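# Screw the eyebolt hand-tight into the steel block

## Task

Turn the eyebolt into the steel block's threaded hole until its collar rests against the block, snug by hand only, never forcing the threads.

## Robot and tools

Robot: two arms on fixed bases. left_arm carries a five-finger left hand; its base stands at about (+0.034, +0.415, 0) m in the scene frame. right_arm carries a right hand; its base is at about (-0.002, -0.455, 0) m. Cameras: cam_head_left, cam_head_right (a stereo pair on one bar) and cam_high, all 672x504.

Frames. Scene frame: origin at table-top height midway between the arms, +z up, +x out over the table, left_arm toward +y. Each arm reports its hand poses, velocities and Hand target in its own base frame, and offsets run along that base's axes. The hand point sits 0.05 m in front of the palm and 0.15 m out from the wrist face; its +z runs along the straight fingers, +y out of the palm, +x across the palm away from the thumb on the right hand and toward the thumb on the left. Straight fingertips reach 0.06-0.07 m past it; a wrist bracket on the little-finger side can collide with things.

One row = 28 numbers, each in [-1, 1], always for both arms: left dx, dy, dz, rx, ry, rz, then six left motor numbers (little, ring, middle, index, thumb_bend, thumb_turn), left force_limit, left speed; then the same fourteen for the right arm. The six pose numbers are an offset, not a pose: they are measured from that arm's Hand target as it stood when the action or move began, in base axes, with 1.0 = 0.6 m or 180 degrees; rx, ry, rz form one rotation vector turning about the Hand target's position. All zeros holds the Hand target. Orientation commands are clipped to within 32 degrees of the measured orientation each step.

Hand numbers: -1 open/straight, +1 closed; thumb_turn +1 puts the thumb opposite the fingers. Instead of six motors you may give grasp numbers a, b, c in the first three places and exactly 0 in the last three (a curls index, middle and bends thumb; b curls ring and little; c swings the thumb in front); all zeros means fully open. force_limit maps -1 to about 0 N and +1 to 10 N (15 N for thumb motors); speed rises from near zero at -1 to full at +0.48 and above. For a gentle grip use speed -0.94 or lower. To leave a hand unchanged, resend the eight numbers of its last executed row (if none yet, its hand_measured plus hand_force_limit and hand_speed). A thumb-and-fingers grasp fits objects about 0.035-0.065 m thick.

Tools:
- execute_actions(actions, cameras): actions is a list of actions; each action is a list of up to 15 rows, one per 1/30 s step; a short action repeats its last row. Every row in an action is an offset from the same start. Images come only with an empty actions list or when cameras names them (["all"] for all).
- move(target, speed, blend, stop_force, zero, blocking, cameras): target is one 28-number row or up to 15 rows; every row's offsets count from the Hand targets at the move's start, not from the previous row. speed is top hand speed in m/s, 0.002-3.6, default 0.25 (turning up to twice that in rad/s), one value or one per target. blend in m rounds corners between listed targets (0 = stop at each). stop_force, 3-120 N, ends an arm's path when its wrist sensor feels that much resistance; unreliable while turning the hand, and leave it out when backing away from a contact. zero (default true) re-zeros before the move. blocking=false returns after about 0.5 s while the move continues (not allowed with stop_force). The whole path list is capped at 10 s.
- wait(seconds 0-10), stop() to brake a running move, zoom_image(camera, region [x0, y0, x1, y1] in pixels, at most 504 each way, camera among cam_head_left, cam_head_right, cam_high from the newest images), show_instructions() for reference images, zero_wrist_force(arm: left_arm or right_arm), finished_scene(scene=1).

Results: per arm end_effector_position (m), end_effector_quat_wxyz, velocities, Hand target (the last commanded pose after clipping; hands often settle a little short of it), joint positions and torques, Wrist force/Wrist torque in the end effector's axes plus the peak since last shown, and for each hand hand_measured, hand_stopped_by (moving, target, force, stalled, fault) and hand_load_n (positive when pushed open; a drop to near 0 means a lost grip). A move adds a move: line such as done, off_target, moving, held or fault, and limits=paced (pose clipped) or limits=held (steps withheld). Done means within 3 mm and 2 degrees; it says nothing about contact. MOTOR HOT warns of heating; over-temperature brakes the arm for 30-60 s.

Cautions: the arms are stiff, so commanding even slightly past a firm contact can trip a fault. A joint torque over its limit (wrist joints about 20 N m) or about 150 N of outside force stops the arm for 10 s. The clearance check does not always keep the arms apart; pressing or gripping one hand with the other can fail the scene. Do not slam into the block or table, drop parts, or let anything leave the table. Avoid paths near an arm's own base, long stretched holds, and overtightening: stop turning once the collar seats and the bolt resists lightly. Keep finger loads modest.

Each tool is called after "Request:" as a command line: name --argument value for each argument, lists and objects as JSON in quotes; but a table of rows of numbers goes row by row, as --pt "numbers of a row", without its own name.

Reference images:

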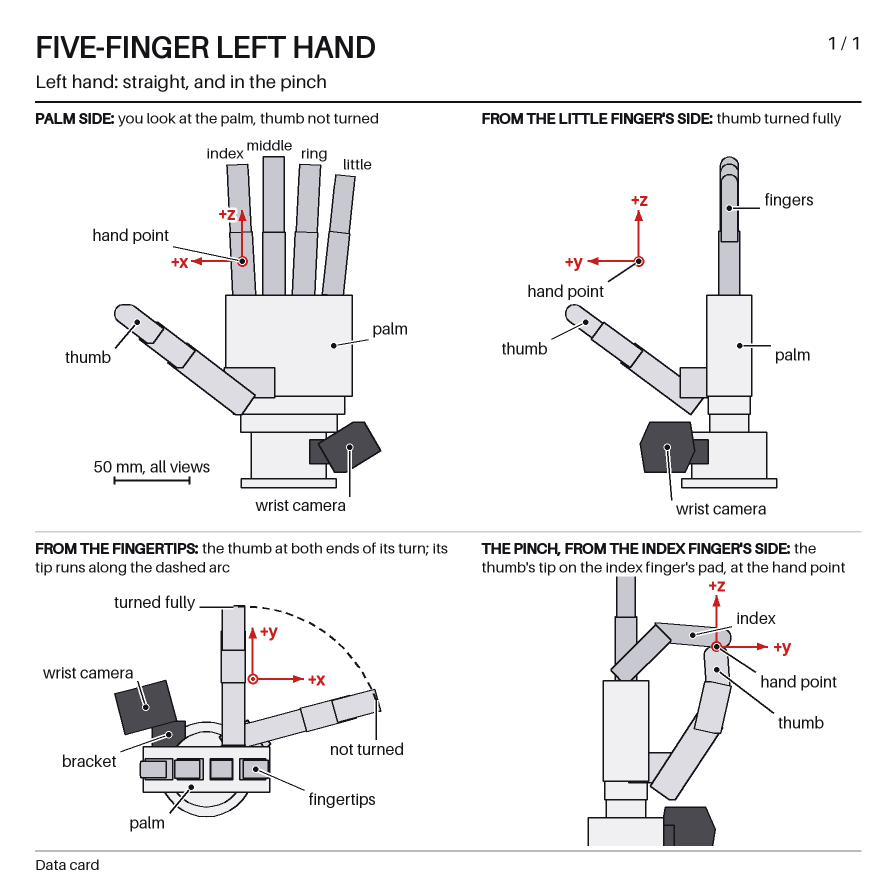

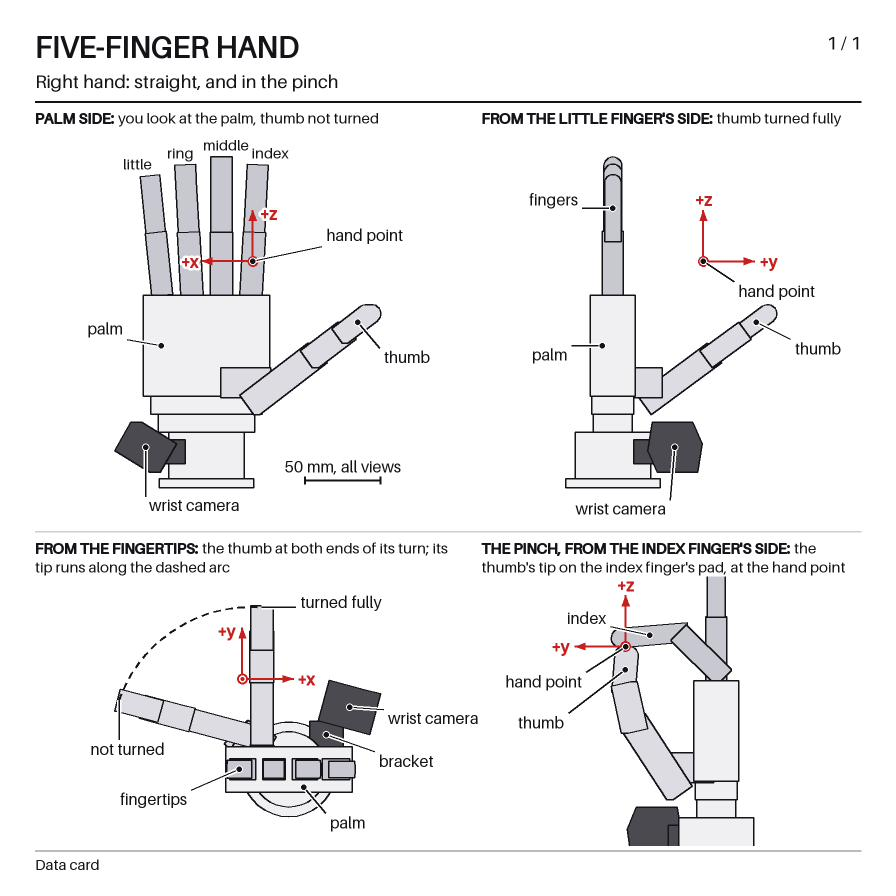

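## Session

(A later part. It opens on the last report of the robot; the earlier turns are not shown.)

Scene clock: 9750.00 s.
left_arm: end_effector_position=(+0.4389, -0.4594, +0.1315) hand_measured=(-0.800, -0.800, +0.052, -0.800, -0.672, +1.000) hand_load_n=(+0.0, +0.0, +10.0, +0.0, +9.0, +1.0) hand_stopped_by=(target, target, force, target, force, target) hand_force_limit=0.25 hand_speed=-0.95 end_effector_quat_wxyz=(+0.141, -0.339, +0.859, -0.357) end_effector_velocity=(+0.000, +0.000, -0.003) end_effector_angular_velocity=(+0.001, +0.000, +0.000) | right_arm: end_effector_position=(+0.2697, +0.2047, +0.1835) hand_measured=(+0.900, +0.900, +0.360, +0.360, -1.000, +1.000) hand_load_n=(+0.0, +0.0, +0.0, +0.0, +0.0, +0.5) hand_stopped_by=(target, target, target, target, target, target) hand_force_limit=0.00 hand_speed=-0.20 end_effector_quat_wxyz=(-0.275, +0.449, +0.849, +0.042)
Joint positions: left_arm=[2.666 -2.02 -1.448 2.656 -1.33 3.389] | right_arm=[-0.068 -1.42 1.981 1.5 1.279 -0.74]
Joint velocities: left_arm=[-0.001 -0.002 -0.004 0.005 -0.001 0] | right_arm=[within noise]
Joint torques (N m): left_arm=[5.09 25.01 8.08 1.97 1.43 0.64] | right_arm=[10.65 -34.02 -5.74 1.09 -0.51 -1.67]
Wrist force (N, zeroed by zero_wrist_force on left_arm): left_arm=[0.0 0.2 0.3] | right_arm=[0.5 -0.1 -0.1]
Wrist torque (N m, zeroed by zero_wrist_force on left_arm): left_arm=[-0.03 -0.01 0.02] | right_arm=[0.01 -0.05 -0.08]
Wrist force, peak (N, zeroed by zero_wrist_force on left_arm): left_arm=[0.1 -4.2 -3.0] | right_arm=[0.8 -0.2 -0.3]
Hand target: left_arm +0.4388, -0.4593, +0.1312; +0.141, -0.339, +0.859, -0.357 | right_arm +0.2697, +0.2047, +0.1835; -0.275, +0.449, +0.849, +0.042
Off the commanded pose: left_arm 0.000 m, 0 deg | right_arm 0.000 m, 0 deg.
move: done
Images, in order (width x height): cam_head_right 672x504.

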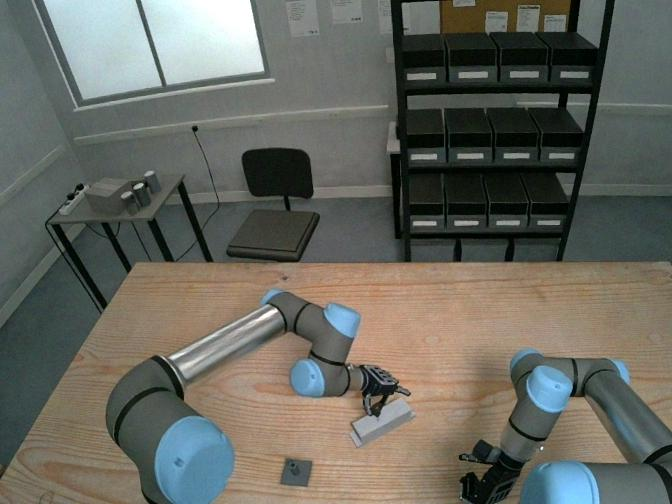

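Request:
move --target '[0.0032,-0.0003,-0.0315,0,0,0,-0.8,-0.8,0.4,-0.8,0.15,1,0.25,-0.95,0,0,0,0,0,0,0.9,0.9,0.36,0.36,-1,1,0,-0.2]' --speed 0.03

Request:
move --target '[0,0,-0.012,0,0,0,-0.8,-0.8,0.4,-0.8,0.15,1,0.25,-0.95,0,0,0,0,0,0,0.9,0.9,0.36,0.36,-1,1,0,-0.2]' --speed 0.003 --stop_force 3

Request:
move --target '[0.001,0.0005,0.003,0,0,0,-0.8,-0.8,0.4,-0.8,0.15,1,0.25,-0.95,0,0,0,0,0,0,0.9,0.9,0.36,0.36,-1,1,0,-0.2]' --speed 0.02

Request:
move --target '[0,0,-0.012,0,0,0,-0.8,-0.8,0.4,-0.8,0.15,1,0.25,-0.95,0,0,0,0,0,0,0.9,0.9,0.36,0.36,-1,1,0,-0.2]' --speed 0.003 --stop_force 3

Request:
move --target '[-0.001,-0.0018,0.003,0,0,0,-0.8,-0.8,0.4,-0.8,0.15,1,0.25,-0.95,0,0,0,0,0,0,0.9,0.9,0.36,0.36,-1,1,0,-0.2]' --speed 0.02

Request:
move --target '[0,0,-0.012,0,0,0,-0.8,-0.8,0.4,-0.8,0.15,1,0.25,-0.95,0,0,0,0,0,0,0.9,0.9,0.36,0.36,-1,1,0,-0.2]' --speed 0.003 --stop_force 3

Scene clock: 9823.57 s.
left_arm: end_effector_position=(+0.4407, -0.4595, +0.1120) hand_measured=(-0.800, -0.800, +0.052, -0.800, -0.672, +1.000) hand_load_n=(+0.0, +0.0, +10.0, +0.0, +9.0, +1.0) hand_stopped_by=(target, target, force, target, force, target) hand_force_limit=0.25 hand_speed=-0.95 end_effector_quat_wxyz=(+0.141, -0.339, +0.859, -0.357) end_effector_velocity=(-0.001, +0.000, +0.002) end_effector_angular_velocity=(+0.001, +0.001, -0.001) | right_arm: end_effector_position=(+0.2697, +0.2047, +0.1835) hand_measured=(+0.900, +0.900, +0.360, +0.360, -1.000, +1.000) hand_load_n=(+0.0, +0.0, +0.0, +0.0, +0.0, +0.0) hand_stopped_by=(target, target, target, target, target, target) hand_force_limit=0.00 hand_speed=-0.20 end_effector_quat_wxyz=(-0.275, +0.449, +0.849, +0.042)
Joint positions: left_arm=[2.668 -2.04 -1.472 2.698 -1.329 3.39] | right_arm=[-0.068 -1.42 1.981 1.5 1.279 -0.74]
Joint velocities: left_arm=[-0.001 0.003 0.001 -0.005 -0.001 0] | right_arm=[within noise]
Joint torques (N m): left_arm=[6.3 46.63 29.36 -3.03 1.35 1.04] | right_arm=[10.33 -34.27 -6.25 0.85 -0.64 -1.59]
Wrist force (N, zeroed by zero_wrist_force on left_arm): left_arm=[0.1 0.4 0.2] | right_arm=[0.6 -0.1 -0.3]
Wrist torque (N m, zeroed by zero_wrist_force on left_arm): left_arm=[0.00 -0.01 0.01] | right_arm=[0.03 -0.06 -0.07]
Wrist force, peak (N, zeroed by zero_wrist_force on left_arm): left_arm=[0.3 0.5 0.8] | right_arm=[0.8 -0.1 -0.4]
Hand target: left_arm +0.4408, -0.4595, +0.1123; +0.141, -0.339, +0.859, -0.357 | right_arm +0.2697, +0.2047, +0.1835; -0.275, +0.449, +0.849, +0.042
Off the commanded pose: left_arm 0.000 m, 0 deg | right_arm 0.000 m, 0 deg.
move: done

Scene clock: 9824.93 s.
left_arm: end_effector_position=(+0.4407, -0.4595, +0.1099) hand_measured=(-0.800, -0.800, +0.052, -0.800, -0.672, +1.000) hand_load_n=(+0.0, +0.0, +9.5, +0.0, +9.0, +0.5) hand_stopped_by=(target, target, force, target, force, target) hand_force_limit=0.25 hand_speed=-0.95 end_effector_quat_wxyz=(+0.141, -0.339, +0.859, -0.357) | right_arm: end_effector_position=(+0.2697, +0.2047, +0.1835) hand_measured=(+0.900, +0.900, +0.360, +0.360, -1.000, +1.000) hand_load_n=(+0.0, +0.0, +0.0, +0.5, +0.0, +0.0) hand_stopped_by=(target, target, target, target, target, target) hand_force_limit=0.00 hand_speed=-0.20 end_effector_quat_wxyz=(-0.275, +0.449, +0.849, +0.042)
Joint positions: left_arm=[2.668 -2.042 -1.475 2.703 -1.329 3.39] | right_arm=[-0.068 -1.42 1.981 1.5 1.279 -0.74]
Joint torques (N m): left_arm=[1.38 37.41 26.57 -3.48 0.67 -0.45] | right_arm=[10.71 -34.41 -6.05 1.02 -0.7 -1.53]
Wrist force (N, zeroed by zero_wrist_force on left_arm): left_arm=[-0.1 -4.0 -3.1] | right_arm=[0.5 0.0 -0.2]
Wrist torque (N m, zeroed by zero_wrist_force on left_arm): left_arm=[-0.23 -0.10 0.11] | right_arm=[0.03 -0.05 -0.08]
Wrist force, peak (N, zeroed by zero_wrist_force on left_arm): left_arm=[-0.1 -4.0 -3.1] | right_arm=[0.8 -0.2 -0.4]
Hand target: left_arm +0.4408, -0.4595, +0.1100; +0.141, -0.339, +0.859, -0.357 (not the last commanded pose) | right_arm +0.2697, +0.2047, +0.1835; -0.275, +0.449, +0.849, +0.042
Off the commanded pose: left_arm 0.005 m, 0 deg | right_arm 0.000 m, 0 deg.
move: contact (left_arm)

Scene clock: 9825.63 s.
left_arm: end_effector_position=(+0.4414, -0.4592, +0.1119) hand_measured=(-0.800, -0.800, +0.052, -0.800, -0.672, +1.000) hand_load_n=(+0.0, +0.0, +9.5, +0.0, +9.0, +1.5) hand_stopped_by=(target, target, force, target, force, target) hand_force_limit=0.25 hand_speed=-0.95 end_effector_quat_wxyz=(+0.141, -0.339, +0.859, -0.357) | right_arm: end_effector_position=(+0.2697, +0.2047, +0.1835) hand_measured=(+0.900, +0.900, +0.360, +0.360, -1.000, +1.000) hand_load_n=(+0.0, +0.0, +0.0, +0.0, +0.0, +0.5) hand_stopped_by=(target, target, target, target, target, target) hand_force_limit=0.00 hand_speed=-0.20 end_effector_quat_wxyz=(-0.275, +0.449, +0.849, +0.042)
Joint positions: left_arm=[2.669 -2.041 -1.471 2.698 -1.328 3.391] | right_arm=[-0.068 -1.42 1.981 1.5 1.279 -0.74]
Joint torques (N m): left_arm=[7.2 48.15 29.14 -2.03 1.43 1.16] | right_arm=[10.35 -35.26 -5.72 0.74 -0.71 -1.65]
Wrist force (N, zeroed by zero_wrist_force on left_arm): left_arm=[0.2 0.5 0.6] | right_arm=[0.6 -0.1 -0.2]
Wrist torque (N m, zeroed by zero_wrist_force on left_arm): left_arm=[-0.02 -0.02 0.02] | right_arm=[0.01 -0.06 -0.07]
Wrist force, peak (N, zeroed by zero_wrist_force on left_arm): left_arm=[-0.4 -4.7 -2.8] | right_arm=[0.8 -0.2 -0.2]
Hand target: left_arm +0.4414, -0.4592, +0.1118; +0.141, -0.339, +0.859, -0.357 | right_arm +0.2697, +0.2047, +0.1835; -0.275, +0.449, +0.849, +0.042
Off the commanded pose: left_arm 0.000 m, 0 deg | right_arm 0.000 m, 0 deg.
move: done

Scene clock: 9826.87 s.
left_arm: end_effector_position=(+0.4414, -0.4592, +0.1100) hand_measured=(-0.800, -0.800, +0.052, -0.800, -0.672, +1.000) hand_load_n=(+0.0, +0.0, +9.5, +0.0, +9.0, +0.5) hand_stopped_by=(target, target, force, target, force, target) hand_force_limit=0.25 hand_speed=-0.95 end_effector_quat_wxyz=(+0.141, -0.339, +0.859, -0.357) | right_arm: end_effector_position=(+0.2697, +0.2047, +0.1835) hand_measured=(+0.900, +0.900, +0.360, +0.360, -1.000, +1.000) hand_load_n=(+0.0, +0.0, +0.0, +0.0, +0.0, +0.5) hand_stopped_by=(target, target, target, target, target, target) hand_force_limit=0.00 hand_speed=-0.20 end_effector_quat_wxyz=(-0.275, +0.449, +0.849, +0.042)
Joint positions: left_arm=[2.669 -2.042 -1.474 2.703 -1.328 3.391] | right_arm=[-0.068 -1.42 1.981 1.5 1.279 -0.74]
Joint torques (N m): left_arm=[3.34 37.66 26.8 -3.26 0.52 0.02] | right_arm=[10.27 -35.03 -6.09 0.94 -0.64 -1.51]
Wrist force (N, zeroed by zero_wrist_force on left_arm): left_arm=[-0.2 -3.9 -2.7] | right_arm=[0.5 0.1 -0.4]
Wrist torque (N m, zeroed by zero_wrist_force on left_arm): left_arm=[-0.23 -0.07 0.10] | right_arm=[0.06 -0.05 -0.07]
Wrist force, peak (N, zeroed by zero_wrist_force on left_arm): left_arm=[-0.2 -3.9 -2.8] | right_arm=[0.7 0.1 -0.4]
Hand target: left_arm +0.4414, -0.4592, +0.1100; +0.141, -0.339, +0.859, -0.357 (not the last commanded pose) | right_arm +0.2697, +0.2047, +0.1835; -0.275, +0.449, +0.849, +0.042
Off the commanded pose: left_arm 0.005 m, 0 deg | right_arm 0.000 m, 0 deg.
move: contact (left_arm)

Scene clock: 9827.57 s.
left_arm: end_effector_position=(+0.4408, -0.4603, +0.1119) hand_measured=(-0.800, -0.800, +0.052, -0.800, -0.672, +1.000) hand_load_n=(+0.0, +0.0, +10.0, +0.0, +9.0, +1.5) hand_stopped_by=(target, target, force, target, force, target) hand_force_limit=0.25 hand_speed=-0.95 end_effector_quat_wxyz=(+0.141, -0.339, +0.859, -0.357) | right_arm: end_effector_position=(+0.2697, +0.2047, +0.1835) hand_measured=(+0.900, +0.900, +0.360, +0.360, -1.000, +1.000) hand_load_n=(+0.0, +0.0, +0.0, +0.0, +0.0, +0.0) hand_stopped_by=(target, target, target, target, target, target) hand_force_limit=0.00 hand_speed=-0.20 end_effector_quat_wxyz=(-0.275, +0.449, +0.849, +0.042)
Joint positions: left_arm=[2.666 -2.041 -1.47 2.698 -1.33 3.389] | right_arm=[-0.068 -1.42 1.981 1.5 1.279 -0.74]
Joint torques (N m): left_arm=[-4.87 46.97 28.14 -2.16 -0.75 -0.85] | right_arm=[10.1 -34.66 -6.56 0.96 -0.65 -1.46]
Wrist force (N, zeroed by zero_wrist_force on left_arm): left_arm=[-0.1 0.3 0.4] | right_arm=[0.6 0.0 -0.3]
Wrist torque (N m, zeroed by zero_wrist_force on left_arm): left_arm=[-0.03 0.02 0.00] | right_arm=[0.04 -0.05 -0.07]
Wrist force, peak (N, zeroed by zero_wrist_force on left_arm): left_arm=[-0.2 -4.3 -2.7] | right_arm=[0.6 0.3 -0.4]
Hand target: left_arm +0.4408, -0.4603, +0.1118; +0.141, -0.339, +0.859, -0.357 | right_arm +0.2697, +0.2047, +0.1835; -0.275, +0.449, +0.849, +0.042
Off the commanded pose: left_arm 0.000 m, 0 deg | right_arm 0.000 m, 0 deg.
move: done

Scene clock: 9828.83 s.
left_arm: end_effector_position=(+0.4407, -0.4603, +0.1099) hand_measured=(-0.800, -0.800, +0.052, -0.800, -0.672, +1.000) hand_load_n=(+0.0, +0.0, +9.0, +0.0, +9.0, +0.0) hand_stopped_by=(target, target, force, target, force, target) hand_force_limit=0.25 hand_speed=-0.95 end_effector_quat_wxyz=(+0.141, -0.339, +0.859, -0.357) | right_arm: end_effector_position=(+0.2697, +0.2047, +0.1835) hand_measured=(+0.900, +0.900, +0.360, +0.360, -1.000, +1.000) hand_load_n=(+0.0, +0.0, +0.0, +0.0, +0.0, +0.5) hand_stopped_by=(target, target, target, target, target, target) hand_force_limit=0.00 hand_speed=-0.20 end_effector_quat_wxyz=(-0.275, +0.449, +0.849, +0.042)
Joint positions: left_arm=[2.666 -2.043 -1.473 2.703 -1.33 3.389] | right_arm=[-0.068 -1.42 1.981 1.5 1.279 -0.74]
Joint torques (N m): left_arm=[4.9 36.67 25.97 -3.36 0.7 0.98] | right_arm=[9.85 -34.03 -6.04 0.89 -0.64 -1.5]
Wrist force (N, zeroed by zero_wrist_force on left_arm): left_arm=[-0.3 -4.2 -3.2] | right_arm=[0.4 -0.1 -0.2]
Wrist torque (N m, zeroed by zero_wrist_force on left_arm): left_arm=[-0.24 -0.08 0.12] | right_arm=[0.02 -0.04 -0.09]
Wrist force, peak (N, zeroed by zero_wrist_force on left_arm): left_arm=[-0.3 -4.2 -3.2] | right_arm=[0.6 -0.2 -0.5]
Hand target: left_arm +0.4408, -0.4603, +0.1100; +0.141, -0.339, +0.859, -0.357 (not the last commanded pose) | right_arm +0.2697, +0.2047, +0.1835; -0.275, +0.449, +0.849, +0.042
Off the commanded pose: left_arm 0.005 m, 0 deg | right_arm 0.000 m, 0 deg.
move: contact (left_arm)

Request:
move --pt "0 0 0.10 0 0 0 -0.8 -0.8 0.4 -0.8 0.15 1 0.25 -0.95 0 0 0 0 0 0 0.9 0.9 0.36 0.36 -1 1 0 -0.2" --pt "-0.2428 0.3318 0.10 0 0 0 -0.8 -0.8 0.4 -0.8 0.15 1 0.25 -0.95 0 0 0 0 0 0 0.9 0.9 0.36 0.36 -1 1 0 -0.2" --speed 0.15 --blend 0.02 --cameras '["cam_high","cam_head_right"]'

Request:
zoom_image --camera "cam_head_right" --region '[250, 400, 340, 490]'

Request:
zoom_image --camera "cam_high" --region '[350, 120, 440, 210]'

Scene clock: 9904.43 s.
left_arm: end_effector_position=(+0.2951, -0.2613, +0.1700) hand_measured=(-0.800, -0.800, +0.052, -0.800, -0.672, +1.000) hand_load_n=(+0.0, +0.0, +10.0, +0.0, +9.0, +1.0) hand_stopped_by=(target, target, force, target, force, target) hand_force_limit=0.25 hand_speed=-0.95 end_effector_quat_wxyz=(+0.141, -0.339, +0.859, -0.357) | right_arm: end_effector_position=(+0.2697, +0.2047, +0.1835) hand_measured=(+0.900, +0.900, +0.360, +0.360, -1.000, +1.000) hand_load_n=(+0.0, +0.0, +0.0, +0.0, -0.5, +0.5) hand_stopped_by=(target, target, target, target, target, target) hand_force_limit=0.00 hand_speed=-0.20 end_effector_quat_wxyz=(-0.275, +0.449, +0.849, +0.042)
Joint positions: left_arm=[3.104 -1.439 -2.059 2.547 -1.048 3.753] | right_arm=[-0.068 -1.42 1.981 1.5 1.279 -0.74]
Joint torques (N m): left_arm=[9.23 20.04 19.25 0.77 0.45 1.31] | right_arm=[10.55 -33.8 -5.92 0.9 -0.74 -1.46]
Wrist force (N, zeroed by zero_wrist_force on left_arm): left_arm=[-0.3 0.0 0.4] | right_arm=[0.4 -0.1 -0.2]
Wrist torque (N m, zeroed by zero_wrist_force on left_arm): left_arm=[-0.06 0.05 -0.17] | right_arm=[0.03 -0.03 -0.09]
Wrist force, peak (N, zeroed by zero_wrist_force on left_arm): left_arm=[-0.5 -4.8 -3.3] | right_arm=[0.7 0.1 -0.6]
Hand target: left_arm +0.2951, -0.2612, +0.1700; +0.141, -0.339, +0.859, -0.357 | right_arm +0.2697, +0.2047, +0.1835; -0.275, +0.449, +0.849, +0.042
Off the commanded pose: left_arm 0.000 m, 0 deg | right_arm 0.000 m, 0 deg.
move: done
Images, in order (width x height): cam_head_right 672x504, cam_high 672x504.

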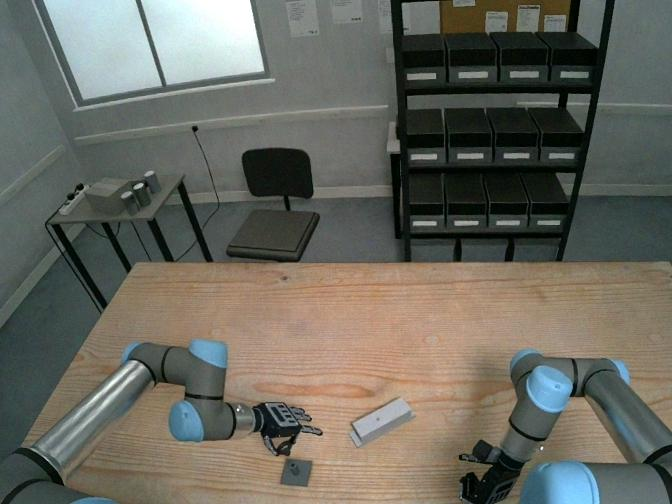

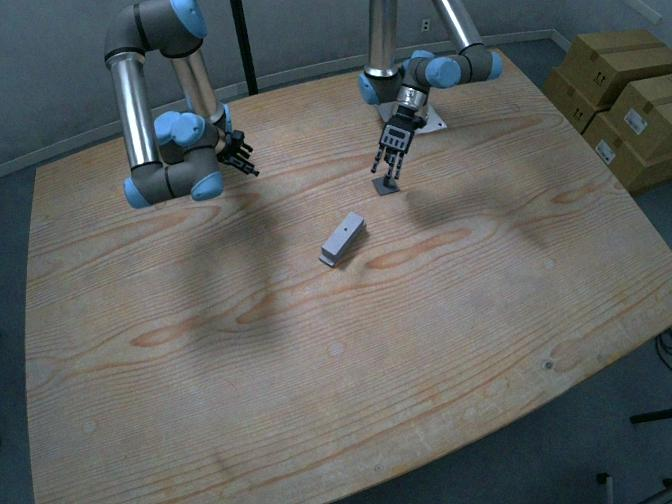

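Scaled by 5.600 from the camera's 672x504 image, which has a finer 960x720 frame.

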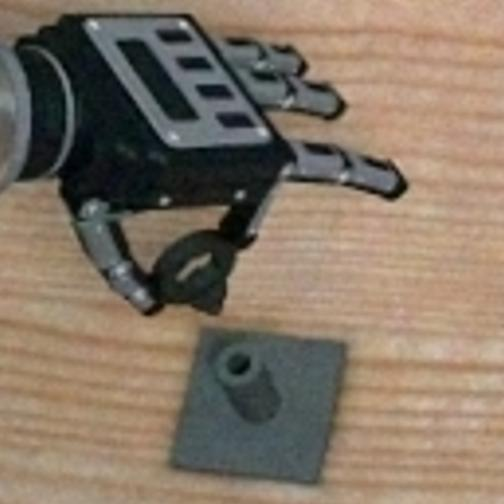

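Scaled by 5.600 from the camera's 672x504 image, which has a finer 960x720 frame.

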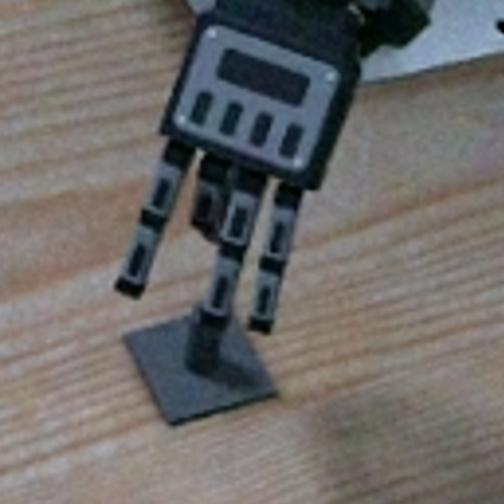

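Request:
move --target '[0,0,-0.0967,0,0,0,-0.8,-0.8,0.4,-0.8,0.15,1,0.25,-0.95,0,0,0,0,0,0,0.9,0.9,0.36,0.36,-1,1,0,-0.2]' --speed 0.1 --cameras '["cam_high","cam_head_right"]'

Request:
zoom_image --camera "cam_head_right" --region '[267, 435, 317, 485]'

Request:
zoom_image --camera "cam_high" --region '[362, 151, 412, 201]'

Scene clock: 9925.87 s.
left_arm: end_effector_position=(+0.2950, -0.2612, +0.1119) hand_measured=(-0.800, -0.800, +0.052, -0.800, -0.672, +1.000) hand_load_n=(+0.0, +0.0, +9.5, +0.0, +9.0, +1.5) hand_stopped_by=(target, target, force, target, force, target) hand_force_limit=0.25 hand_speed=-0.95 end_effector_quat_wxyz=(+0.141, -0.339, +0.859, -0.357) | right_arm: end_effector_position=(+0.2697, +0.2047, +0.1835) hand_measured=(+0.900, +0.900, +0.360, +0.360, -1.000, +1.000) hand_load_n=(+0.0, +0.0, +0.0, +0.5, +0.0, +0.5) hand_stopped_by=(target, target, target, target, target, target) hand_force_limit=0.00 hand_speed=-0.20 end_effector_quat_wxyz=(-0.275, +0.449, +0.849, +0.042)
Joint positions: left_arm=[3.105 -1.507 -2.163 2.718 -1.048 3.753] | right_arm=[-0.068 -1.42 1.981 1.5 1.279 -0.74]
Joint torques (N m): left_arm=[-8.64 16.53 26.76 -0.62 -1.03 -0.22] | right_arm=[10.13 -35.04 -6.02 0.84 -0.77 -1.54]
Wrist force (N, zeroed by zero_wrist_force on left_arm): left_arm=[-0.1 0.2 0.2] | right_arm=[0.3 -0.1 -0.3]
Wrist torque (N m, zeroed by zero_wrist_force on left_arm): left_arm=[-0.01 0.02 -0.15] | right_arm=[0.02 -0.01 -0.09]
Wrist force, peak (N, zeroed by zero_wrist_force on left_arm): left_arm=[-0.1 1.4 1.1] | right_arm=[0.8 -0.1 -0.5]
Hand target: left_arm +0.2951, -0.2612, +0.1119; +0.141, -0.339, +0.859, -0.357 | right_arm +0.2697, +0.2047, +0.1835; -0.275, +0.449, +0.849, +0.042
Off the commanded pose: left_arm 0.000 m, 0 deg | right_arm 0.000 m, 0 deg.
move: done
Images, in order (width x height): cam_head_right 672x504, cam_high 672x504.

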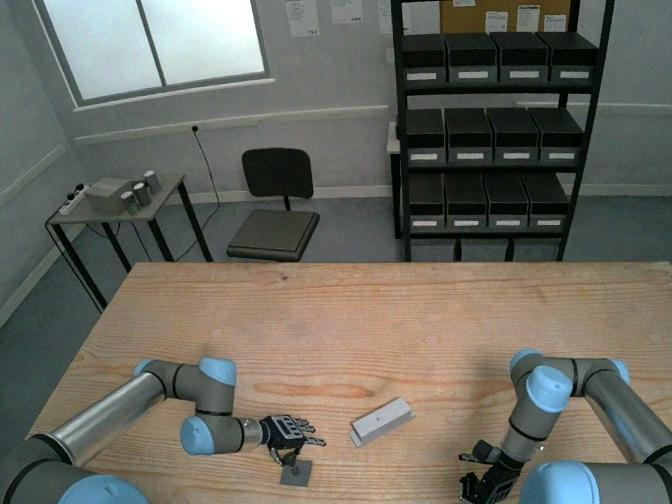

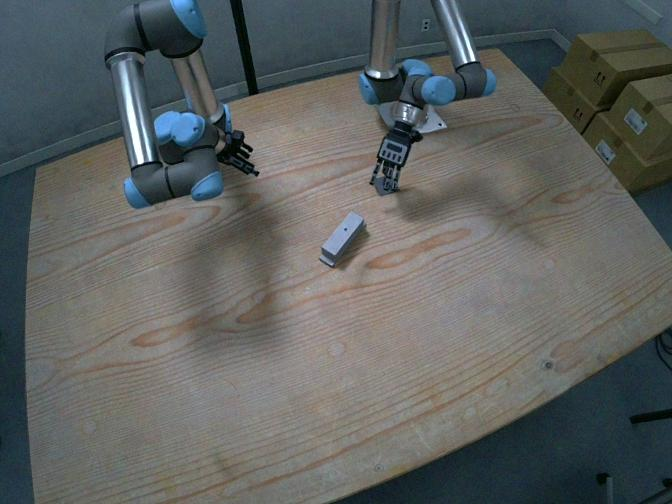

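Scaled by 10.080 from the camera's 672x504 image, which has a finer 960x720 frame.

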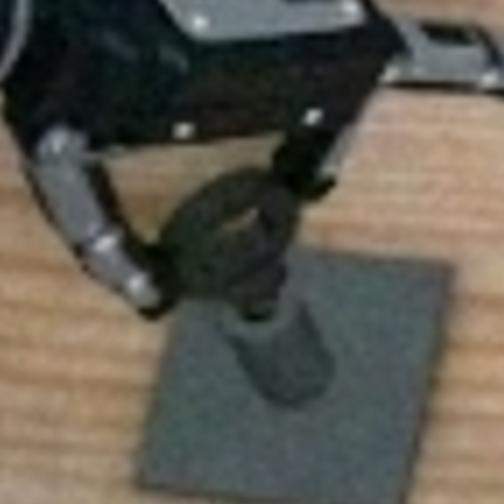

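Scaled by 10.080 from the camera's 672x504 image, which has a finer 960x720 frame.

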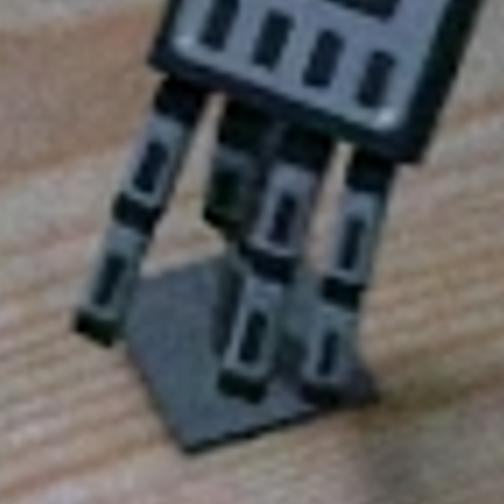

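Request:
move --target '[0,0,-0.0425,0,0,0,-0.8,-0.8,0.4,-0.8,0.15,1,0.25,-0.95,0,0,0,0,0,0,0.9,0.9,0.36,0.36,-1,1,0,-0.2]' --speed 0.01 --stop_force 3

Scene clock: 9935.67 s.
left_arm: end_effector_position=(+0.2951, -0.2612, +0.1049) hand_measured=(-0.800, -0.800, +0.052, -0.800, -0.672, +1.000) hand_load_n=(+0.0, +0.0, +9.0, +0.0, +9.5, +1.0) hand_stopped_by=(target, target, force, target, force, target) hand_force_limit=0.25 hand_speed=-0.95 end_effector_quat_wxyz=(+0.141, -0.339, +0.859, -0.357) | right_arm: end_effector_position=(+0.2697, +0.2047, +0.1835) hand_measured=(+0.900, +0.900, +0.360, +0.360, -1.000, +1.000) hand_load_n=(+0.0, +0.0, +0.0, +0.0, +0.0, +0.0) hand_stopped_by=(target, target, target, target, target, target) hand_force_limit=0.00 hand_speed=-0.20 end_effector_quat_wxyz=(-0.275, +0.449, +0.849, +0.042)
Joint positions: left_arm=[3.105 -1.517 -2.174 2.74 -1.048 3.753] | right_arm=[-0.068 -1.42 1.981 1.5 1.279 -0.74]
Joint torques (N m): left_arm=[-6.91 21.79 28.62 -3.63 -0.74 1.23] | right_arm=[9.75 -34.29 -6.46 0.83 -0.76 -1.57]
Wrist force (N, zeroed by zero_wrist_force on left_arm): left_arm=[-0.3 -2.1 -2.8] | right_arm=[0.5 -0.1 -0.3]
Wrist torque (N m, zeroed by zero_wrist_force on left_arm): left_arm=[-0.13 -0.02 -0.11] | right_arm=[0.03 -0.05 -0.08]
Wrist force, peak (N, zeroed by zero_wrist_force on left_arm): left_arm=[-0.6 -7.4 -8.2] | right_arm=[0.7 0.0 -0.5]
Hand target: left_arm +0.2951, -0.2612, +0.1049; +0.141, -0.339, +0.859, -0.357 (not the last commanded pose) | right_arm +0.2697, +0.2047, +0.1835; -0.275, +0.449, +0.849, +0.042
Off the commanded pose: left_arm 0.018 m, 0 deg | right_arm 0.000 m, 0 deg.
move: contact (left_arm)

Request:
move --pt "0 0 0.004 0 0 0 -0.8 -0.8 0.4 -0.8 0.15 1 0.25 -0.95 0 0 0 0 0 0 0.9 0.9 0.36 0.36 -1 1 0 -0.2" --pt "0 0.002 0.004 0 0 0 -0.8 -0.8 0.4 -0.8 0.15 1 0.25 -0.95 0 0 0 0 0 0 0.9 0.9 0.36 0.36 -1 1 0 -0.2" --speed 0.02

Request:
move --target '[0,0,-0.035,0,0,0,-0.8,-0.8,0.4,-0.8,0.15,1,0.25,-0.95,0,0,0,0,0,0,0.9,0.9,0.36,0.36,-1,1,0,-0.2]' --speed 0.01 --stop_force 3 --cameras '["cam_head_right"]'

Request:
zoom_image --camera "cam_head_right" --region '[267, 435, 317, 485]'

Scene clock: 9949.13 s.
left_arm: end_effector_position=(+0.2951, -0.2600, +0.1074) hand_measured=(-0.800, -0.800, +0.052, -0.800, -0.672, +1.000) hand_load_n=(+0.0, +0.0, +10.0, +0.0, +9.0, +0.5) hand_stopped_by=(target, target, force, target, force, target) hand_force_limit=0.25 hand_speed=-0.95 end_effector_quat_wxyz=(+0.141, -0.339, +0.859, -0.357) | right_arm: end_effector_position=(+0.2697, +0.2047, +0.1835) hand_measured=(+0.900, +0.900, +0.360, +0.360, -1.000, +1.000) hand_load_n=(+0.0, +0.0, +0.5, +0.0, +0.0, +0.5) hand_stopped_by=(target, target, target, target, target, target) hand_force_limit=0.00 hand_speed=-0.20 end_effector_quat_wxyz=(-0.275, +0.449, +0.849, +0.042)
Joint positions: left_arm=[3.11 -1.512 -2.172 2.731 -1.045 3.758] | right_arm=[-0.068 -1.42 1.981 1.5 1.279 -0.74]
Joint torques (N m): left_arm=[-7.88 12.22 9.29 -1.05 -0.95 -1.4] | right_arm=[10.28 -34.27 -6.29 0.77 -0.69 -1.63]
Wrist force (N, zeroed by zero_wrist_force on left_arm): left_arm=[-0.3 0.2 0.1] | right_arm=[0.2 -0.2 -0.1]
Wrist torque (N m, zeroed by zero_wrist_force on left_arm): left_arm=[0.00 0.05 -0.16] | right_arm=[0.00 -0.01 -0.10]
Wrist force, peak (N, zeroed by zero_wrist_force on left_arm): left_arm=[-0.4 -2.4 -2.8] | right_arm=[0.6 -0.3 -0.5]
Hand target: left_arm +0.2951, -0.2600, +0.1073; +0.141, -0.339, +0.859, -0.357 | right_arm +0.2697, +0.2047, +0.1835; -0.275, +0.449, +0.849, +0.042
Off the commanded pose: left_arm 0.000 m, 0 deg | right_arm 0.000 m, 0 deg.
move: done

Scene clock: 9950.40 s.
left_arm: end_effector_position=(+0.2951, -0.2600, +0.1048) hand_measured=(-0.800, -0.800, +0.052, -0.800, -0.672, +1.000) hand_load_n=(+0.0, +0.0, +9.0, +0.0, +9.5, +1.0) hand_stopped_by=(target, target, force, target, force, target) hand_force_limit=0.25 hand_speed=-0.95 end_effector_quat_wxyz=(+0.141, -0.339, +0.859, -0.357) | right_arm: end_effector_position=(+0.2697, +0.2047, +0.1835) hand_measured=(+0.900, +0.900, +0.360, +0.360, -1.000, +1.000) hand_load_n=(+0.0, +0.5, +0.0, +0.0, +0.0, +0.5) hand_stopped_by=(target, target, target, target, target, target) hand_force_limit=0.00 hand_speed=-0.20 end_effector_quat_wxyz=(-0.275, +0.449, +0.849, +0.042)
Joint positions: left_arm=[3.11 -1.516 -2.176 2.739 -1.045 3.758] | right_arm=[-0.068 -1.42 1.981 1.5 1.279 -0.74]
Joint torques (N m): left_arm=[-2.18 21.62 28.67 -3.67 -0.55 -0.7] | right_arm=[10.78 -35.01 -6.19 0.7 -0.71 -1.48]
Wrist force (N, zeroed by zero_wrist_force on left_arm): left_arm=[-0.4 -2.5 -2.6] | right_arm=[0.6 -0.1 -0.5]
Wrist torque (N m, zeroed by zero_wrist_force on left_arm): left_arm=[-0.21 -0.01 -0.09] | right_arm=[0.04 -0.05 -0.07]
Wrist force, peak (N, zeroed by zero_wrist_force on left_arm): left_arm=[-0.7 -7.3 -8.2] | right_arm=[0.9 -0.1 -0.4]
Hand target: left_arm +0.2951, -0.2600, +0.1048; +0.141, -0.339, +0.859, -0.357 (not the last commanded pose) | right_arm +0.2697, +0.2047, +0.1835; -0.275, +0.449, +0.849, +0.042
Off the commanded pose: left_arm 0.018 m, 0 deg | right_arm 0.000 m, 0 deg.
move: contact (left_arm)
Images, in order (width x height): cam_head_right 672x504.

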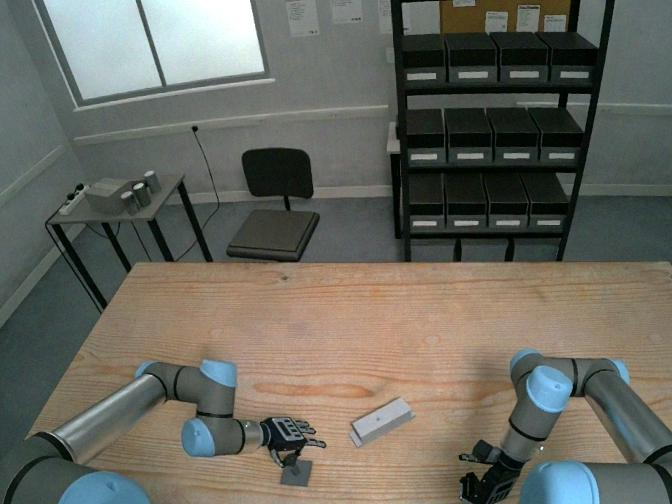

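Scaled by 10.080 from the camera's 672x504 image, which has a finer 960x720 frame.

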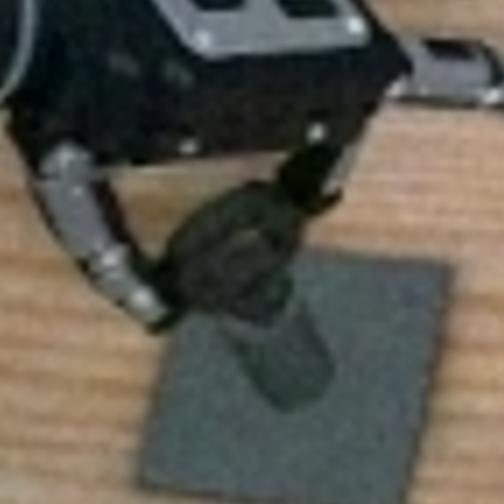

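Request:
move --pt "0 0 0.002 0 0 0 -0.8 -0.8 0.4 -0.8 0.15 1 0.25 -0.95 0 0 0 0 0 0 0.9 0.9 0.36 0.36 -1 1 0 -0.2" --pt "-0.0012 0.0012 0.002 0 0 0 -0.8 -0.8 0.4 -0.8 0.15 1 0.25 -0.95 0 0 0 0 0 0 0.9 0.9 0.36 0.36 -1 1 0 -0.2" --speed 0.02

Request:
move --target '[0,0,-0.035,0,0,0,-0.8,-0.8,0.4,-0.8,0.15,1,0.25,-0.95,0,0,0,0,0,0,0.9,0.9,0.36,0.36,-1,1,0,-0.2]' --speed 0.01 --stop_force 3

Request:
move --pt "0 0 0.003 0 0 0 -0.8 -0.8 0.4 -0.8 0.15 1 0.25 -0.95 0 0 0 0 0 0 0.9 0.9 0.36 0.36 -1 1 0 -0.2" --pt "0.0024 0 0.003 0 0 0 -0.8 -0.8 0.4 -0.8 0.15 1 0.25 -0.95 0 0 0 0 0 0 0.9 0.9 0.36 0.36 -1 1 0 -0.2" --speed 0.02

Request:
move --target '[0,0,-0.035,0,0,0,-0.8,-0.8,0.4,-0.8,0.15,1,0.25,-0.95,0,0,0,0,0,0,0.9,0.9,0.36,0.36,-1,1,0,-0.2]' --speed 0.01 --stop_force 3

Scene clock: 9967.57 s.
left_arm: end_effector_position=(+0.2944, -0.2592, +0.1060) hand_measured=(-0.800, -0.800, +0.052, -0.800, -0.672, +1.000) hand_load_n=(+0.0, +0.0, +9.5, +0.0, +9.0, +1.0) hand_stopped_by=(target, target, force, target, force, target) hand_force_limit=0.25 hand_speed=-0.95 end_effector_quat_wxyz=(+0.141, -0.339, +0.859, -0.357) | right_arm: end_effector_position=(+0.2697, +0.2047, +0.1835) hand_measured=(+0.900, +0.900, +0.360, +0.360, -1.000, +1.000) hand_load_n=(+0.0, +0.0, +0.0, +0.0, +0.0, +0.0) hand_stopped_by=(target, target, target, target, target, target) hand_force_limit=0.00 hand_speed=-0.20 end_effector_quat_wxyz=(-0.275, +0.449, +0.849, +0.042)
Joint positions: left_arm=[3.113 -1.512 -2.177 2.734 -1.043 3.761] | right_arm=[-0.068 -1.42 1.981 1.5 1.279 -0.74]
Joint torques (N m): left_arm=[-7.77 6.73 16.51 -1.88 0.19 -0.59] | right_arm=[9.9 -34.75 -6.06 0.91 -0.66 -1.54]
Wrist force (N, zeroed by zero_wrist_force on left_arm): left_arm=[-0.1 0.2 0.3] | right_arm=[0.8 0.0 -0.2]
Wrist torque (N m, zeroed by zero_wrist_force on left_arm): left_arm=[-0.01 0.02 -0.15] | right_arm=[0.04 -0.09 -0.06]
Wrist force, peak (N, zeroed by zero_wrist_force on left_arm): left_arm=[-0.4 -2.4 -3.1] | right_arm=[0.7 0.0 -0.5]
Hand target: left_arm +0.2944, -0.2593, +0.1060; +0.141, -0.339, +0.859, -0.357 | right_arm +0.2697, +0.2047, +0.1835; -0.275, +0.449, +0.849, +0.042
Off the commanded pose: left_arm 0.000 m, 0 deg | right_arm 0.000 m, 0 deg.
move: done

Scene clock: 9968.77 s.
left_arm: end_effector_position=(+0.2944, -0.2593, +0.1047) hand_measured=(-0.800, -0.800, +0.052, -0.800, -0.672, +1.000) hand_load_n=(+0.0, +0.0, +9.5, +0.0, +9.0, +1.5) hand_stopped_by=(target, target, force, target, force, target) hand_force_limit=0.25 hand_speed=-0.95 end_effector_quat_wxyz=(+0.141, -0.339, +0.859, -0.357) | right_arm: end_effector_position=(+0.2697, +0.2047, +0.1835) hand_measured=(+0.900, +0.900, +0.360, +0.360, -1.000, +1.000) hand_load_n=(+0.5, +0.0, +0.0, +0.0, +0.0, +0.0) hand_stopped_by=(target, target, target, target, target, target) hand_force_limit=0.00 hand_speed=-0.20 end_effector_quat_wxyz=(-0.275, +0.449, +0.849, +0.042)
Joint positions: left_arm=[3.113 -1.514 -2.179 2.738 -1.043 3.761] | right_arm=[-0.068 -1.42 1.981 1.5 1.279 -0.74]
Joint torques (N m): left_arm=[6.77 20.96 29.28 -3.77 0.25 0.44] | right_arm=[10.06 -34.76 -6.15 0.65 -0.65 -1.56]
Wrist force (N, zeroed by zero_wrist_force on left_arm): left_arm=[-0.3 -1.4 0.1] | right_arm=[0.5 -0.1 -0.3]
Wrist torque (N m, zeroed by zero_wrist_force on left_arm): left_arm=[-0.06 0.03 -0.12] | right_arm=[0.03 -0.04 -0.07]
Wrist force, peak (N, zeroed by zero_wrist_force on left_arm): left_arm=[-1.2 -7.9 -6.2] | right_arm=[0.8 0.1 -0.4]
Hand target: left_arm +0.2944, -0.2593, +0.1047; +0.141, -0.339, +0.859, -0.357 (not the last commanded pose) | right_arm +0.2697, +0.2047, +0.1835; -0.275, +0.449, +0.849, +0.042
Off the commanded pose: left_arm 0.020 m, 0 deg | right_arm 0.000 m, 0 deg.
move: contact (left_arm)

Scene clock: 9969.63 s.
left_arm: end_effector_position=(+0.2960, -0.2593, +0.1065) hand_measured=(-0.800, -0.800, +0.052, -0.800, -0.672, +1.000) hand_load_n=(+0.0, +0.0, +10.0, +0.0, +9.0, +1.0) hand_stopped_by=(target, target, force, target, force, target) hand_force_limit=0.25 hand_speed=-0.95 end_effector_quat_wxyz=(+0.141, -0.339, +0.859, -0.357) | right_arm: end_effector_position=(+0.2697, +0.2047, +0.1835) hand_measured=(+0.900, +0.900, +0.360, +0.360, -1.000, +1.000) hand_load_n=(+0.0, +0.0, +0.0, +0.5, +0.0, +0.0) hand_stopped_by=(target, target, target, target, target, target) hand_force_limit=0.00 hand_speed=-0.20 end_effector_quat_wxyz=(-0.275, +0.449, +0.849, +0.042)
Joint positions: left_arm=[3.113 -1.515 -2.173 2.732 -1.043 3.761] | right_arm=[-0.068 -1.42 1.981 1.5 1.279 -0.74]
Joint torques (N m): left_arm=[8.56 20.12 10.54 1.64 2.22 1.9] | right_arm=[9.42 -33.85 -6.38 0.65 -0.69 -1.44]
Wrist force (N, zeroed by zero_wrist_force on left_arm): left_arm=[-0.1 0.3 0.3] | right_arm=[0.4 0.0 -0.2]
Wrist torque (N m, zeroed by zero_wrist_force on left_arm): left_arm=[0.00 0.02 -0.15] | right_arm=[0.03 -0.03 -0.09]
Wrist force, peak (N, zeroed by zero_wrist_force on left_arm): left_arm=[-0.2 -1.4 0.0] | right_arm=[0.7 -0.1 -0.3]
Hand target: left_arm +0.2958, -0.2593, +0.1065; +0.141, -0.339, +0.859, -0.357 | right_arm +0.2697, +0.2047, +0.1835; -0.275, +0.449, +0.849, +0.042
Off the commanded pose: left_arm 0.000 m, 0 deg | right_arm 0.000 m, 0 deg.
move: done

Scene clock: 9970.87 s.
left_arm: end_effector_position=(+0.2959, -0.2593, +0.1044) hand_measured=(-0.800, -0.800, +0.052, -0.800, -0.672, +1.000) hand_load_n=(+0.0, +0.0, +8.5, +0.0, +9.5, +0.5) hand_stopped_by=(target, target, force, target, force, target) hand_force_limit=0.25 hand_speed=-0.95 end_effector_quat_wxyz=(+0.141, -0.339, +0.859, -0.357) | right_arm: end_effector_position=(+0.2697, +0.2047, +0.1835) hand_measured=(+0.900, +0.900, +0.360, +0.360, -1.000, +1.000) hand_load_n=(+0.0, +0.0, +0.0, +0.0, +0.0, +0.0) hand_stopped_by=(target, target, target, target, target, target) hand_force_limit=0.00 hand_speed=-0.20 end_effector_quat_wxyz=(-0.275, +0.449, +0.849, +0.042)
Joint positions: left_arm=[3.113 -1.518 -2.176 2.739 -1.043 3.761] | right_arm=[-0.068 -1.42 1.981 1.5 1.279 -0.74]
Joint torques (N m): left_arm=[6.83 21.27 28.65 -3.43 -1.09 1.85] | right_arm=[10.97 -33.87 -6.26 0.79 -0.73 -1.6]
Wrist force (N, zeroed by zero_wrist_force on left_arm): left_arm=[-0.5 -2.1 -3.1] | right_arm=[0.6 -0.1 -0.1]
Wrist torque (N m, zeroed by zero_wrist_force on left_arm): left_arm=[-0.19 -0.01 -0.11] | right_arm=[0.01 -0.06 -0.07]
Wrist force, peak (N, zeroed by zero_wrist_force on left_arm): left_arm=[-1.0 -7.5 -9.1] | right_arm=[0.8 -0.1 -0.2]
Hand target: left_arm +0.2959, -0.2593, +0.1044; +0.141, -0.339, +0.859, -0.357 (not the last commanded pose) | right_arm +0.2697, +0.2047, +0.1835; -0.275, +0.449, +0.849, +0.042
Off the commanded pose: left_arm 0.019 m, 0 deg | right_arm 0.000 m, 0 deg.
move: contact (left_arm)

Request:
move --pt "0 0 0.003 0 0 0 -0.8 -0.8 0.4 -0.8 0.15 1 0.25 -0.95 0 0 0 0 0 0 0.9 0.9 0.36 0.36 -1 1 0 -0.2" --pt "-0.0027 -0.0017 0.003 0 0 0 -0.8 -0.8 0.4 -0.8 0.15 1 0.25 -0.95 0 0 0 0 0 0 0.9 0.9 0.36 0.36 -1 1 0 -0.2" --speed 0.02

Request:
move --target '[0,0,-0.035,0,0,0,-0.8,-0.8,0.4,-0.8,0.15,1,0.25,-0.95,0,0,0,0,0,0,0.9,0.9,0.36,0.36,-1,1,0,-0.2]' --speed 0.01 --stop_force 3

Request:
move --pt "0 0 0.003 0 0 0 -0.8 -0.8 0.4 -0.8 0.15 1 0.25 -0.95 0 0 0 0 0 0 0.9 0.9 0.36 0.36 -1 1 0 -0.2" --pt "-0.0009 -0.0008 0.003 0 0 0 -0.8 -0.8 0.4 -0.8 0.15 1 0.25 -0.95 0 0 0 0 0 0 0.9 0.9 0.36 0.36 -1 1 0 -0.2" --speed 0.02

Request:
move --target '[0,0,-0.035,0,0,0,-0.8,-0.8,0.4,-0.8,0.15,1,0.25,-0.95,0,0,0,0,0,0,0.9,0.9,0.36,0.36,-1,1,0,-0.2]' --speed 0.01 --stop_force 3

Scene clock: 10017.17 s.
left_arm: end_effector_position=(+0.2942, -0.2603, +0.1063) hand_measured=(-0.800, -0.800, +0.052, -0.800, -0.672, +1.000) hand_load_n=(+0.0, +0.0, +10.0, +0.0, +9.0, +1.5) hand_stopped_by=(target, target, force, target, force, target) hand_force_limit=0.25 hand_speed=-0.95 end_effector_quat_wxyz=(+0.141, -0.339, +0.859, -0.357) | right_arm: end_effector_position=(+0.2697, +0.2047, +0.1835) hand_measured=(+0.900, +0.900, +0.360, +0.360, -1.000, +1.000) hand_load_n=(+0.0, +0.0, +0.0, +0.5, -0.5, +0.0) hand_stopped_by=(target, target, target, target, target, target) hand_force_limit=0.00 hand_speed=-0.20 end_effector_quat_wxyz=(-0.275, +0.449, +0.849, +0.042)
Joint positions: left_arm=[3.108 -1.512 -2.175 2.735 -1.046 3.756] | right_arm=[-0.068 -1.42 1.981 1.5 1.279 -0.74]
Joint torques (N m): left_arm=[8.63 7.87 12.65 0.98 1.5 1.16] | right_arm=[10.53 -34.51 -5.75 0.78 -0.64 -1.58]
Wrist force (N, zeroed by zero_wrist_force on left_arm): left_arm=[-0.1 0.3 0.3] | right_arm=[0.6 -0.1 -0.4]
Wrist torque (N m, zeroed by zero_wrist_force on left_arm): left_arm=[0.01 0.02 -0.15] | right_arm=[0.03 -0.05 -0.07]
Wrist force, peak (N, zeroed by zero_wrist_force on left_arm): left_arm=[-0.3 -2.2 -3.5] | right_arm=[0.8 -0.3 -0.4]
Hand target: left_arm +0.2943, -0.2603, +0.1062; +0.141, -0.339, +0.859, -0.357 | right_arm +0.2697, +0.2047, +0.1835; -0.275, +0.449, +0.849, +0.042
Off the commanded pose: left_arm 0.000 m, 0 deg | right_arm 0.000 m, 0 deg.
move: done

Scene clock: 10018.37 s.
left_arm: end_effector_position=(+0.2943, -0.2603, +0.1044) hand_measured=(-0.800, -0.800, +0.052, -0.800, -0.672, +1.000) hand_load_n=(+0.0, +0.0, +9.5, +0.0, +9.0, +1.0) hand_stopped_by=(target, target, force, target, force, target) hand_force_limit=0.25 hand_speed=-0.95 end_effector_quat_wxyz=(+0.141, -0.339, +0.859, -0.357) | right_arm: end_effector_position=(+0.2697, +0.2047, +0.1835) hand_measured=(+0.900, +0.900, +0.360, +0.360, -1.000, +1.000) hand_load_n=(+0.0, +0.0, +0.0, +0.0, +0.0, +0.0) hand_stopped_by=(target, target, target, target, target, target) hand_force_limit=0.00 hand_speed=-0.20 end_effector_quat_wxyz=(-0.275, +0.449, +0.849, +0.042)
Joint positions: left_arm=[3.108 -1.515 -2.178 2.741 -1.046 3.757] | right_arm=[-0.068 -1.42 1.981 1.5 1.279 -0.74]
Joint torques (N m): left_arm=[2.52 21.23 28.23 -3.8 -1.14 1.3] | right_arm=[10.71 -34.45 -6 0.83 -0.84 -1.49]
Wrist force (N, zeroed by zero_wrist_force on left_arm): left_arm=[-0.5 -2.6 -1.1] | right_arm=[0.5 -0.1 -0.1]
Wrist torque (N m, zeroed by zero_wrist_force on left_arm): left_arm=[-0.10 0.00 -0.09] | right_arm=[0.02 -0.05 -0.08]
Wrist force, peak (N, zeroed by zero_wrist_force on left_arm): left_arm=[-1.1 -8.3 -6.6] | right_arm=[0.7 0.0 -0.2]
Hand target: left_arm +0.2943, -0.2603, +0.1044; +0.141, -0.339, +0.859, -0.357 (not the last commanded pose) | right_arm +0.2697, +0.2047, +0.1835; -0.275, +0.449, +0.849, +0.042
Off the commanded pose: left_arm 0.019 m, 0 deg | right_arm 0.000 m, 0 deg.
move: contact (left_arm)

Scene clock: 10019.20 s.
left_arm: end_effector_position=(+0.2938, -0.2608, +0.1063) hand_measured=(-0.800, -0.800, +0.052, -0.800, -0.672, +1.000) hand_load_n=(+0.0, +0.0, +10.0, +0.0, +9.0, +1.5) hand_stopped_by=(target, target, force, target, force, target) hand_force_limit=0.25 hand_speed=-0.95 end_effector_quat_wxyz=(+0.141, -0.339, +0.859, -0.357) | right_arm: end_effector_position=(+0.2697, +0.2047, +0.1835) hand_measured=(+0.900, +0.900, +0.360, +0.360, -1.000, +1.000) hand_load_n=(+0.0, +0.0, +0.0, +0.0, +0.0, +0.0) hand_stopped_by=(target, target, target, target, target, target) hand_force_limit=0.00 hand_speed=-0.20 end_effector_quat_wxyz=(-0.275, +0.449, +0.849, +0.042)
Joint positions: left_arm=[3.106 -1.511 -2.176 2.736 -1.047 3.754] | right_arm=[-0.068 -1.42 1.981 1.5 1.279 -0.74]
Joint torques (N m): left_arm=[6.87 16.23 5.79 1.69 0.39 0.49] | right_arm=[10.25 -34.72 -6.04 0.72 -0.58 -1.54]
Wrist force (N, zeroed by zero_wrist_force on left_arm): left_arm=[-0.1 0.4 0.3] | right_arm=[0.6 0.0 -0.3]
Wrist torque (N m, zeroed by zero_wrist_force on left_arm): left_arm=[0.02 0.02 -0.15] | right_arm=[0.05 -0.06 -0.07]
Wrist force, peak (N, zeroed by zero_wrist_force on left_arm): left_arm=[-0.4 -2.7 -1.1] | right_arm=[0.8 0.0 -0.3]
Hand target: left_arm +0.2937, -0.2608, +0.1062; +0.141, -0.339, +0.859, -0.357 | right_arm +0.2697, +0.2047, +0.1835; -0.275, +0.449, +0.849, +0.042
Off the commanded pose: left_arm 0.000 m, 0 deg | right_arm 0.000 m, 0 deg.
move: done

Scene clock: 10020.40 s.
left_arm: end_effector_position=(+0.2937, -0.2608, +0.1043) hand_measured=(-0.800, -0.800, +0.052, -0.800, -0.672, +1.000) hand_load_n=(-0.5, +0.0, +9.5, +0.0, +9.0, +1.0) hand_stopped_by=(target, target, force, target, force, target) hand_force_limit=0.25 hand_speed=-0.95 end_effector_quat_wxyz=(+0.141, -0.339, +0.859, -0.357) | right_arm: end_effector_position=(+0.2697, +0.2047, +0.1835) hand_measured=(+0.900, +0.900, +0.360, +0.360, -1.000, +1.000) hand_load_n=(+0.0, +0.0, +0.0, +0.0, +0.0, +0.0) hand_stopped_by=(target, target, target, target, target, target) hand_force_limit=0.00 hand_speed=-0.20 end_effector_quat_wxyz=(-0.275, +0.449, +0.849, +0.042)
Joint positions: left_arm=[3.106 -1.514 -2.179 2.742 -1.047 3.755] | right_arm=[-0.068 -1.42 1.981 1.5 1.279 -0.74]
Joint torques (N m): left_arm=[-1.8 21.58 28.12 -3.96 -1.39 0.66] | right_arm=[10.13 -34.86 -6.36 0.72 -0.47 -1.59]
Wrist force (N, zeroed by zero_wrist_force on left_arm): left_arm=[-0.5 -3.1 -0.7] | right_arm=[0.7 -0.1 -0.1]
Wrist torque (N m, zeroed by zero_wrist_force on left_arm): left_arm=[-0.13 0.01 -0.07] | right_arm=[0.02 -0.07 -0.07]
Wrist force, peak (N, zeroed by zero_wrist_force on left_arm): left_arm=[-1.1 -8.6 -6.6] | right_arm=[0.7 -0.2 -0.4]
Hand target: left_arm +0.2937, -0.2608, +0.1043; +0.141, -0.339, +0.859, -0.357 (not the last commanded pose) | right_arm +0.2697, +0.2047, +0.1835; -0.275, +0.449, +0.849, +0.042
Off the commanded pose: left_arm 0.019 m, 0 deg | right_arm 0.000 m, 0 deg.
move: contact (left_arm)

Request:
move --pt "0 0 0.005 0 0 0 -0.8 -0.8 0.4 -0.8 0.15 1 0.25 -0.95 0 0 0 0 0 0 0.9 0.9 0.36 0.36 -1 1 0 -0.2" --pt "0.0023 0.0013 0.008 0 0 0 -0.8 -0.8 0.4 -0.8 0.15 1 0.25 -0.95 0 0 0 0 0 0 0.9 0.9 0.36 0.36 -1 1 0 -0.2" --speed 0.02 --cameras '["cam_head_right","cam_head_left"]'

Request:
zoom_image --camera "cam_head_right" --region '[280, 452, 305, 477]'

Request:
zoom_image --camera "cam_head_left" --region '[190, 440, 240, 490]'

Scene clock: 10045.37 s.
left_arm: end_effector_position=(+0.2952, -0.2600, +0.1093) hand_measured=(-0.800, -0.800, +0.052, -0.800, -0.672, +1.000) hand_load_n=(+0.0, +0.0, +10.0, +0.0, +9.0, +1.0) hand_stopped_by=(target, target, force, target, force, target) hand_force_limit=0.25 hand_speed=-0.95 end_effector_quat_wxyz=(+0.141, -0.339, +0.859, -0.357) end_effector_velocity=(+0.000, -0.001, +0.000) end_effector_angular_velocity=(-0.002, -0.002, +0.001) | right_arm: end_effector_position=(+0.2697, +0.2047, +0.1835) hand_measured=(+0.900, +0.900, +0.360, +0.360, -1.000, +1.000) hand_load_n=(+0.0, +0.0, +0.0, +0.0, +0.0, +0.0) hand_stopped_by=(target, target, target, target, target, target) hand_force_limit=0.00 hand_speed=-0.20 end_effector_quat_wxyz=(-0.275, +0.449, +0.849, +0.042)
Joint positions: left_arm=[3.11 -1.509 -2.169 2.725 -1.045 3.758] | right_arm=[-0.068 -1.42 1.981 1.5 1.279 -0.74]
Joint velocities: left_arm=[-0.001 0 -0.002 0.005 0.001 -0.003] | right_arm=[within noise]
Joint torques (N m): left_arm=[-7.93 15.34 7.56 1.68 -0.02 -1.09] | right_arm=[10.93 -33.93 -6.32 0.79 -0.72 -1.63]
Wrist force (N, zeroed by zero_wrist_force on left_arm): left_arm=[0.0 0.2 0.4] | right_arm=[0.5 0.1 -0.3]
Wrist torque (N m, zeroed by zero_wrist_force on left_arm): left_arm=[-0.03 0.01 -0.14] | right_arm=[0.06 -0.05 -0.07]
Wrist force, peak (N, zeroed by zero_wrist_force on left_arm): left_arm=[-0.4 -3.3 -1.0] | right_arm=[0.8 -0.1 -0.4]
Hand target: left_arm +0.2951, -0.2600, +0.1091; +0.141, -0.339, +0.859, -0.357 | right_arm +0.2697, +0.2047, +0.1835; -0.275, +0.449, +0.849, +0.042
Off the commanded pose: left_arm 0.000 m, 0 deg | right_arm 0.000 m, 0 deg.
move: done
Images, in order (width x height): cam_head_left 672x504, cam_head_right 672x504.

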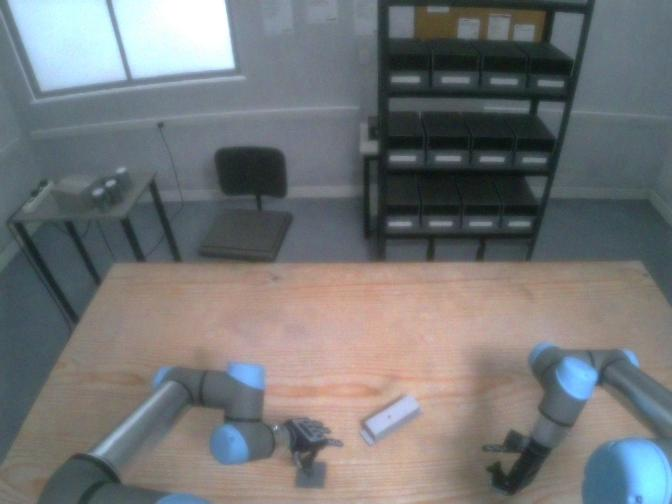

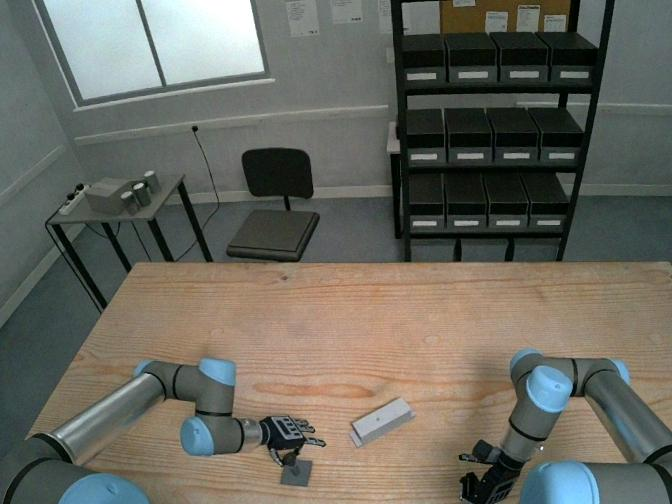

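Scaled by 20.160 from the camera's 672x504 image, which has a finer 960x720 frame.

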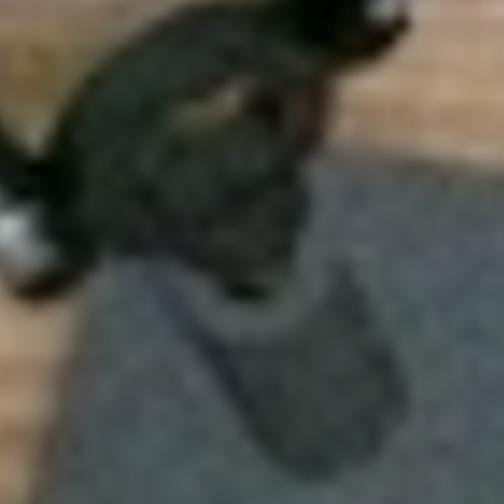

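Scaled by 10.080 from the camera's 672x504 image, which has a finer 960x720 frame.

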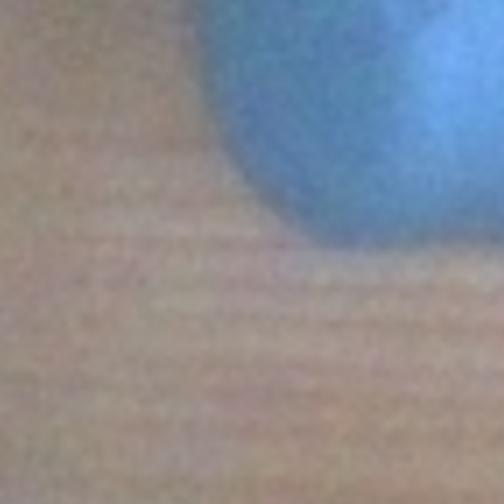

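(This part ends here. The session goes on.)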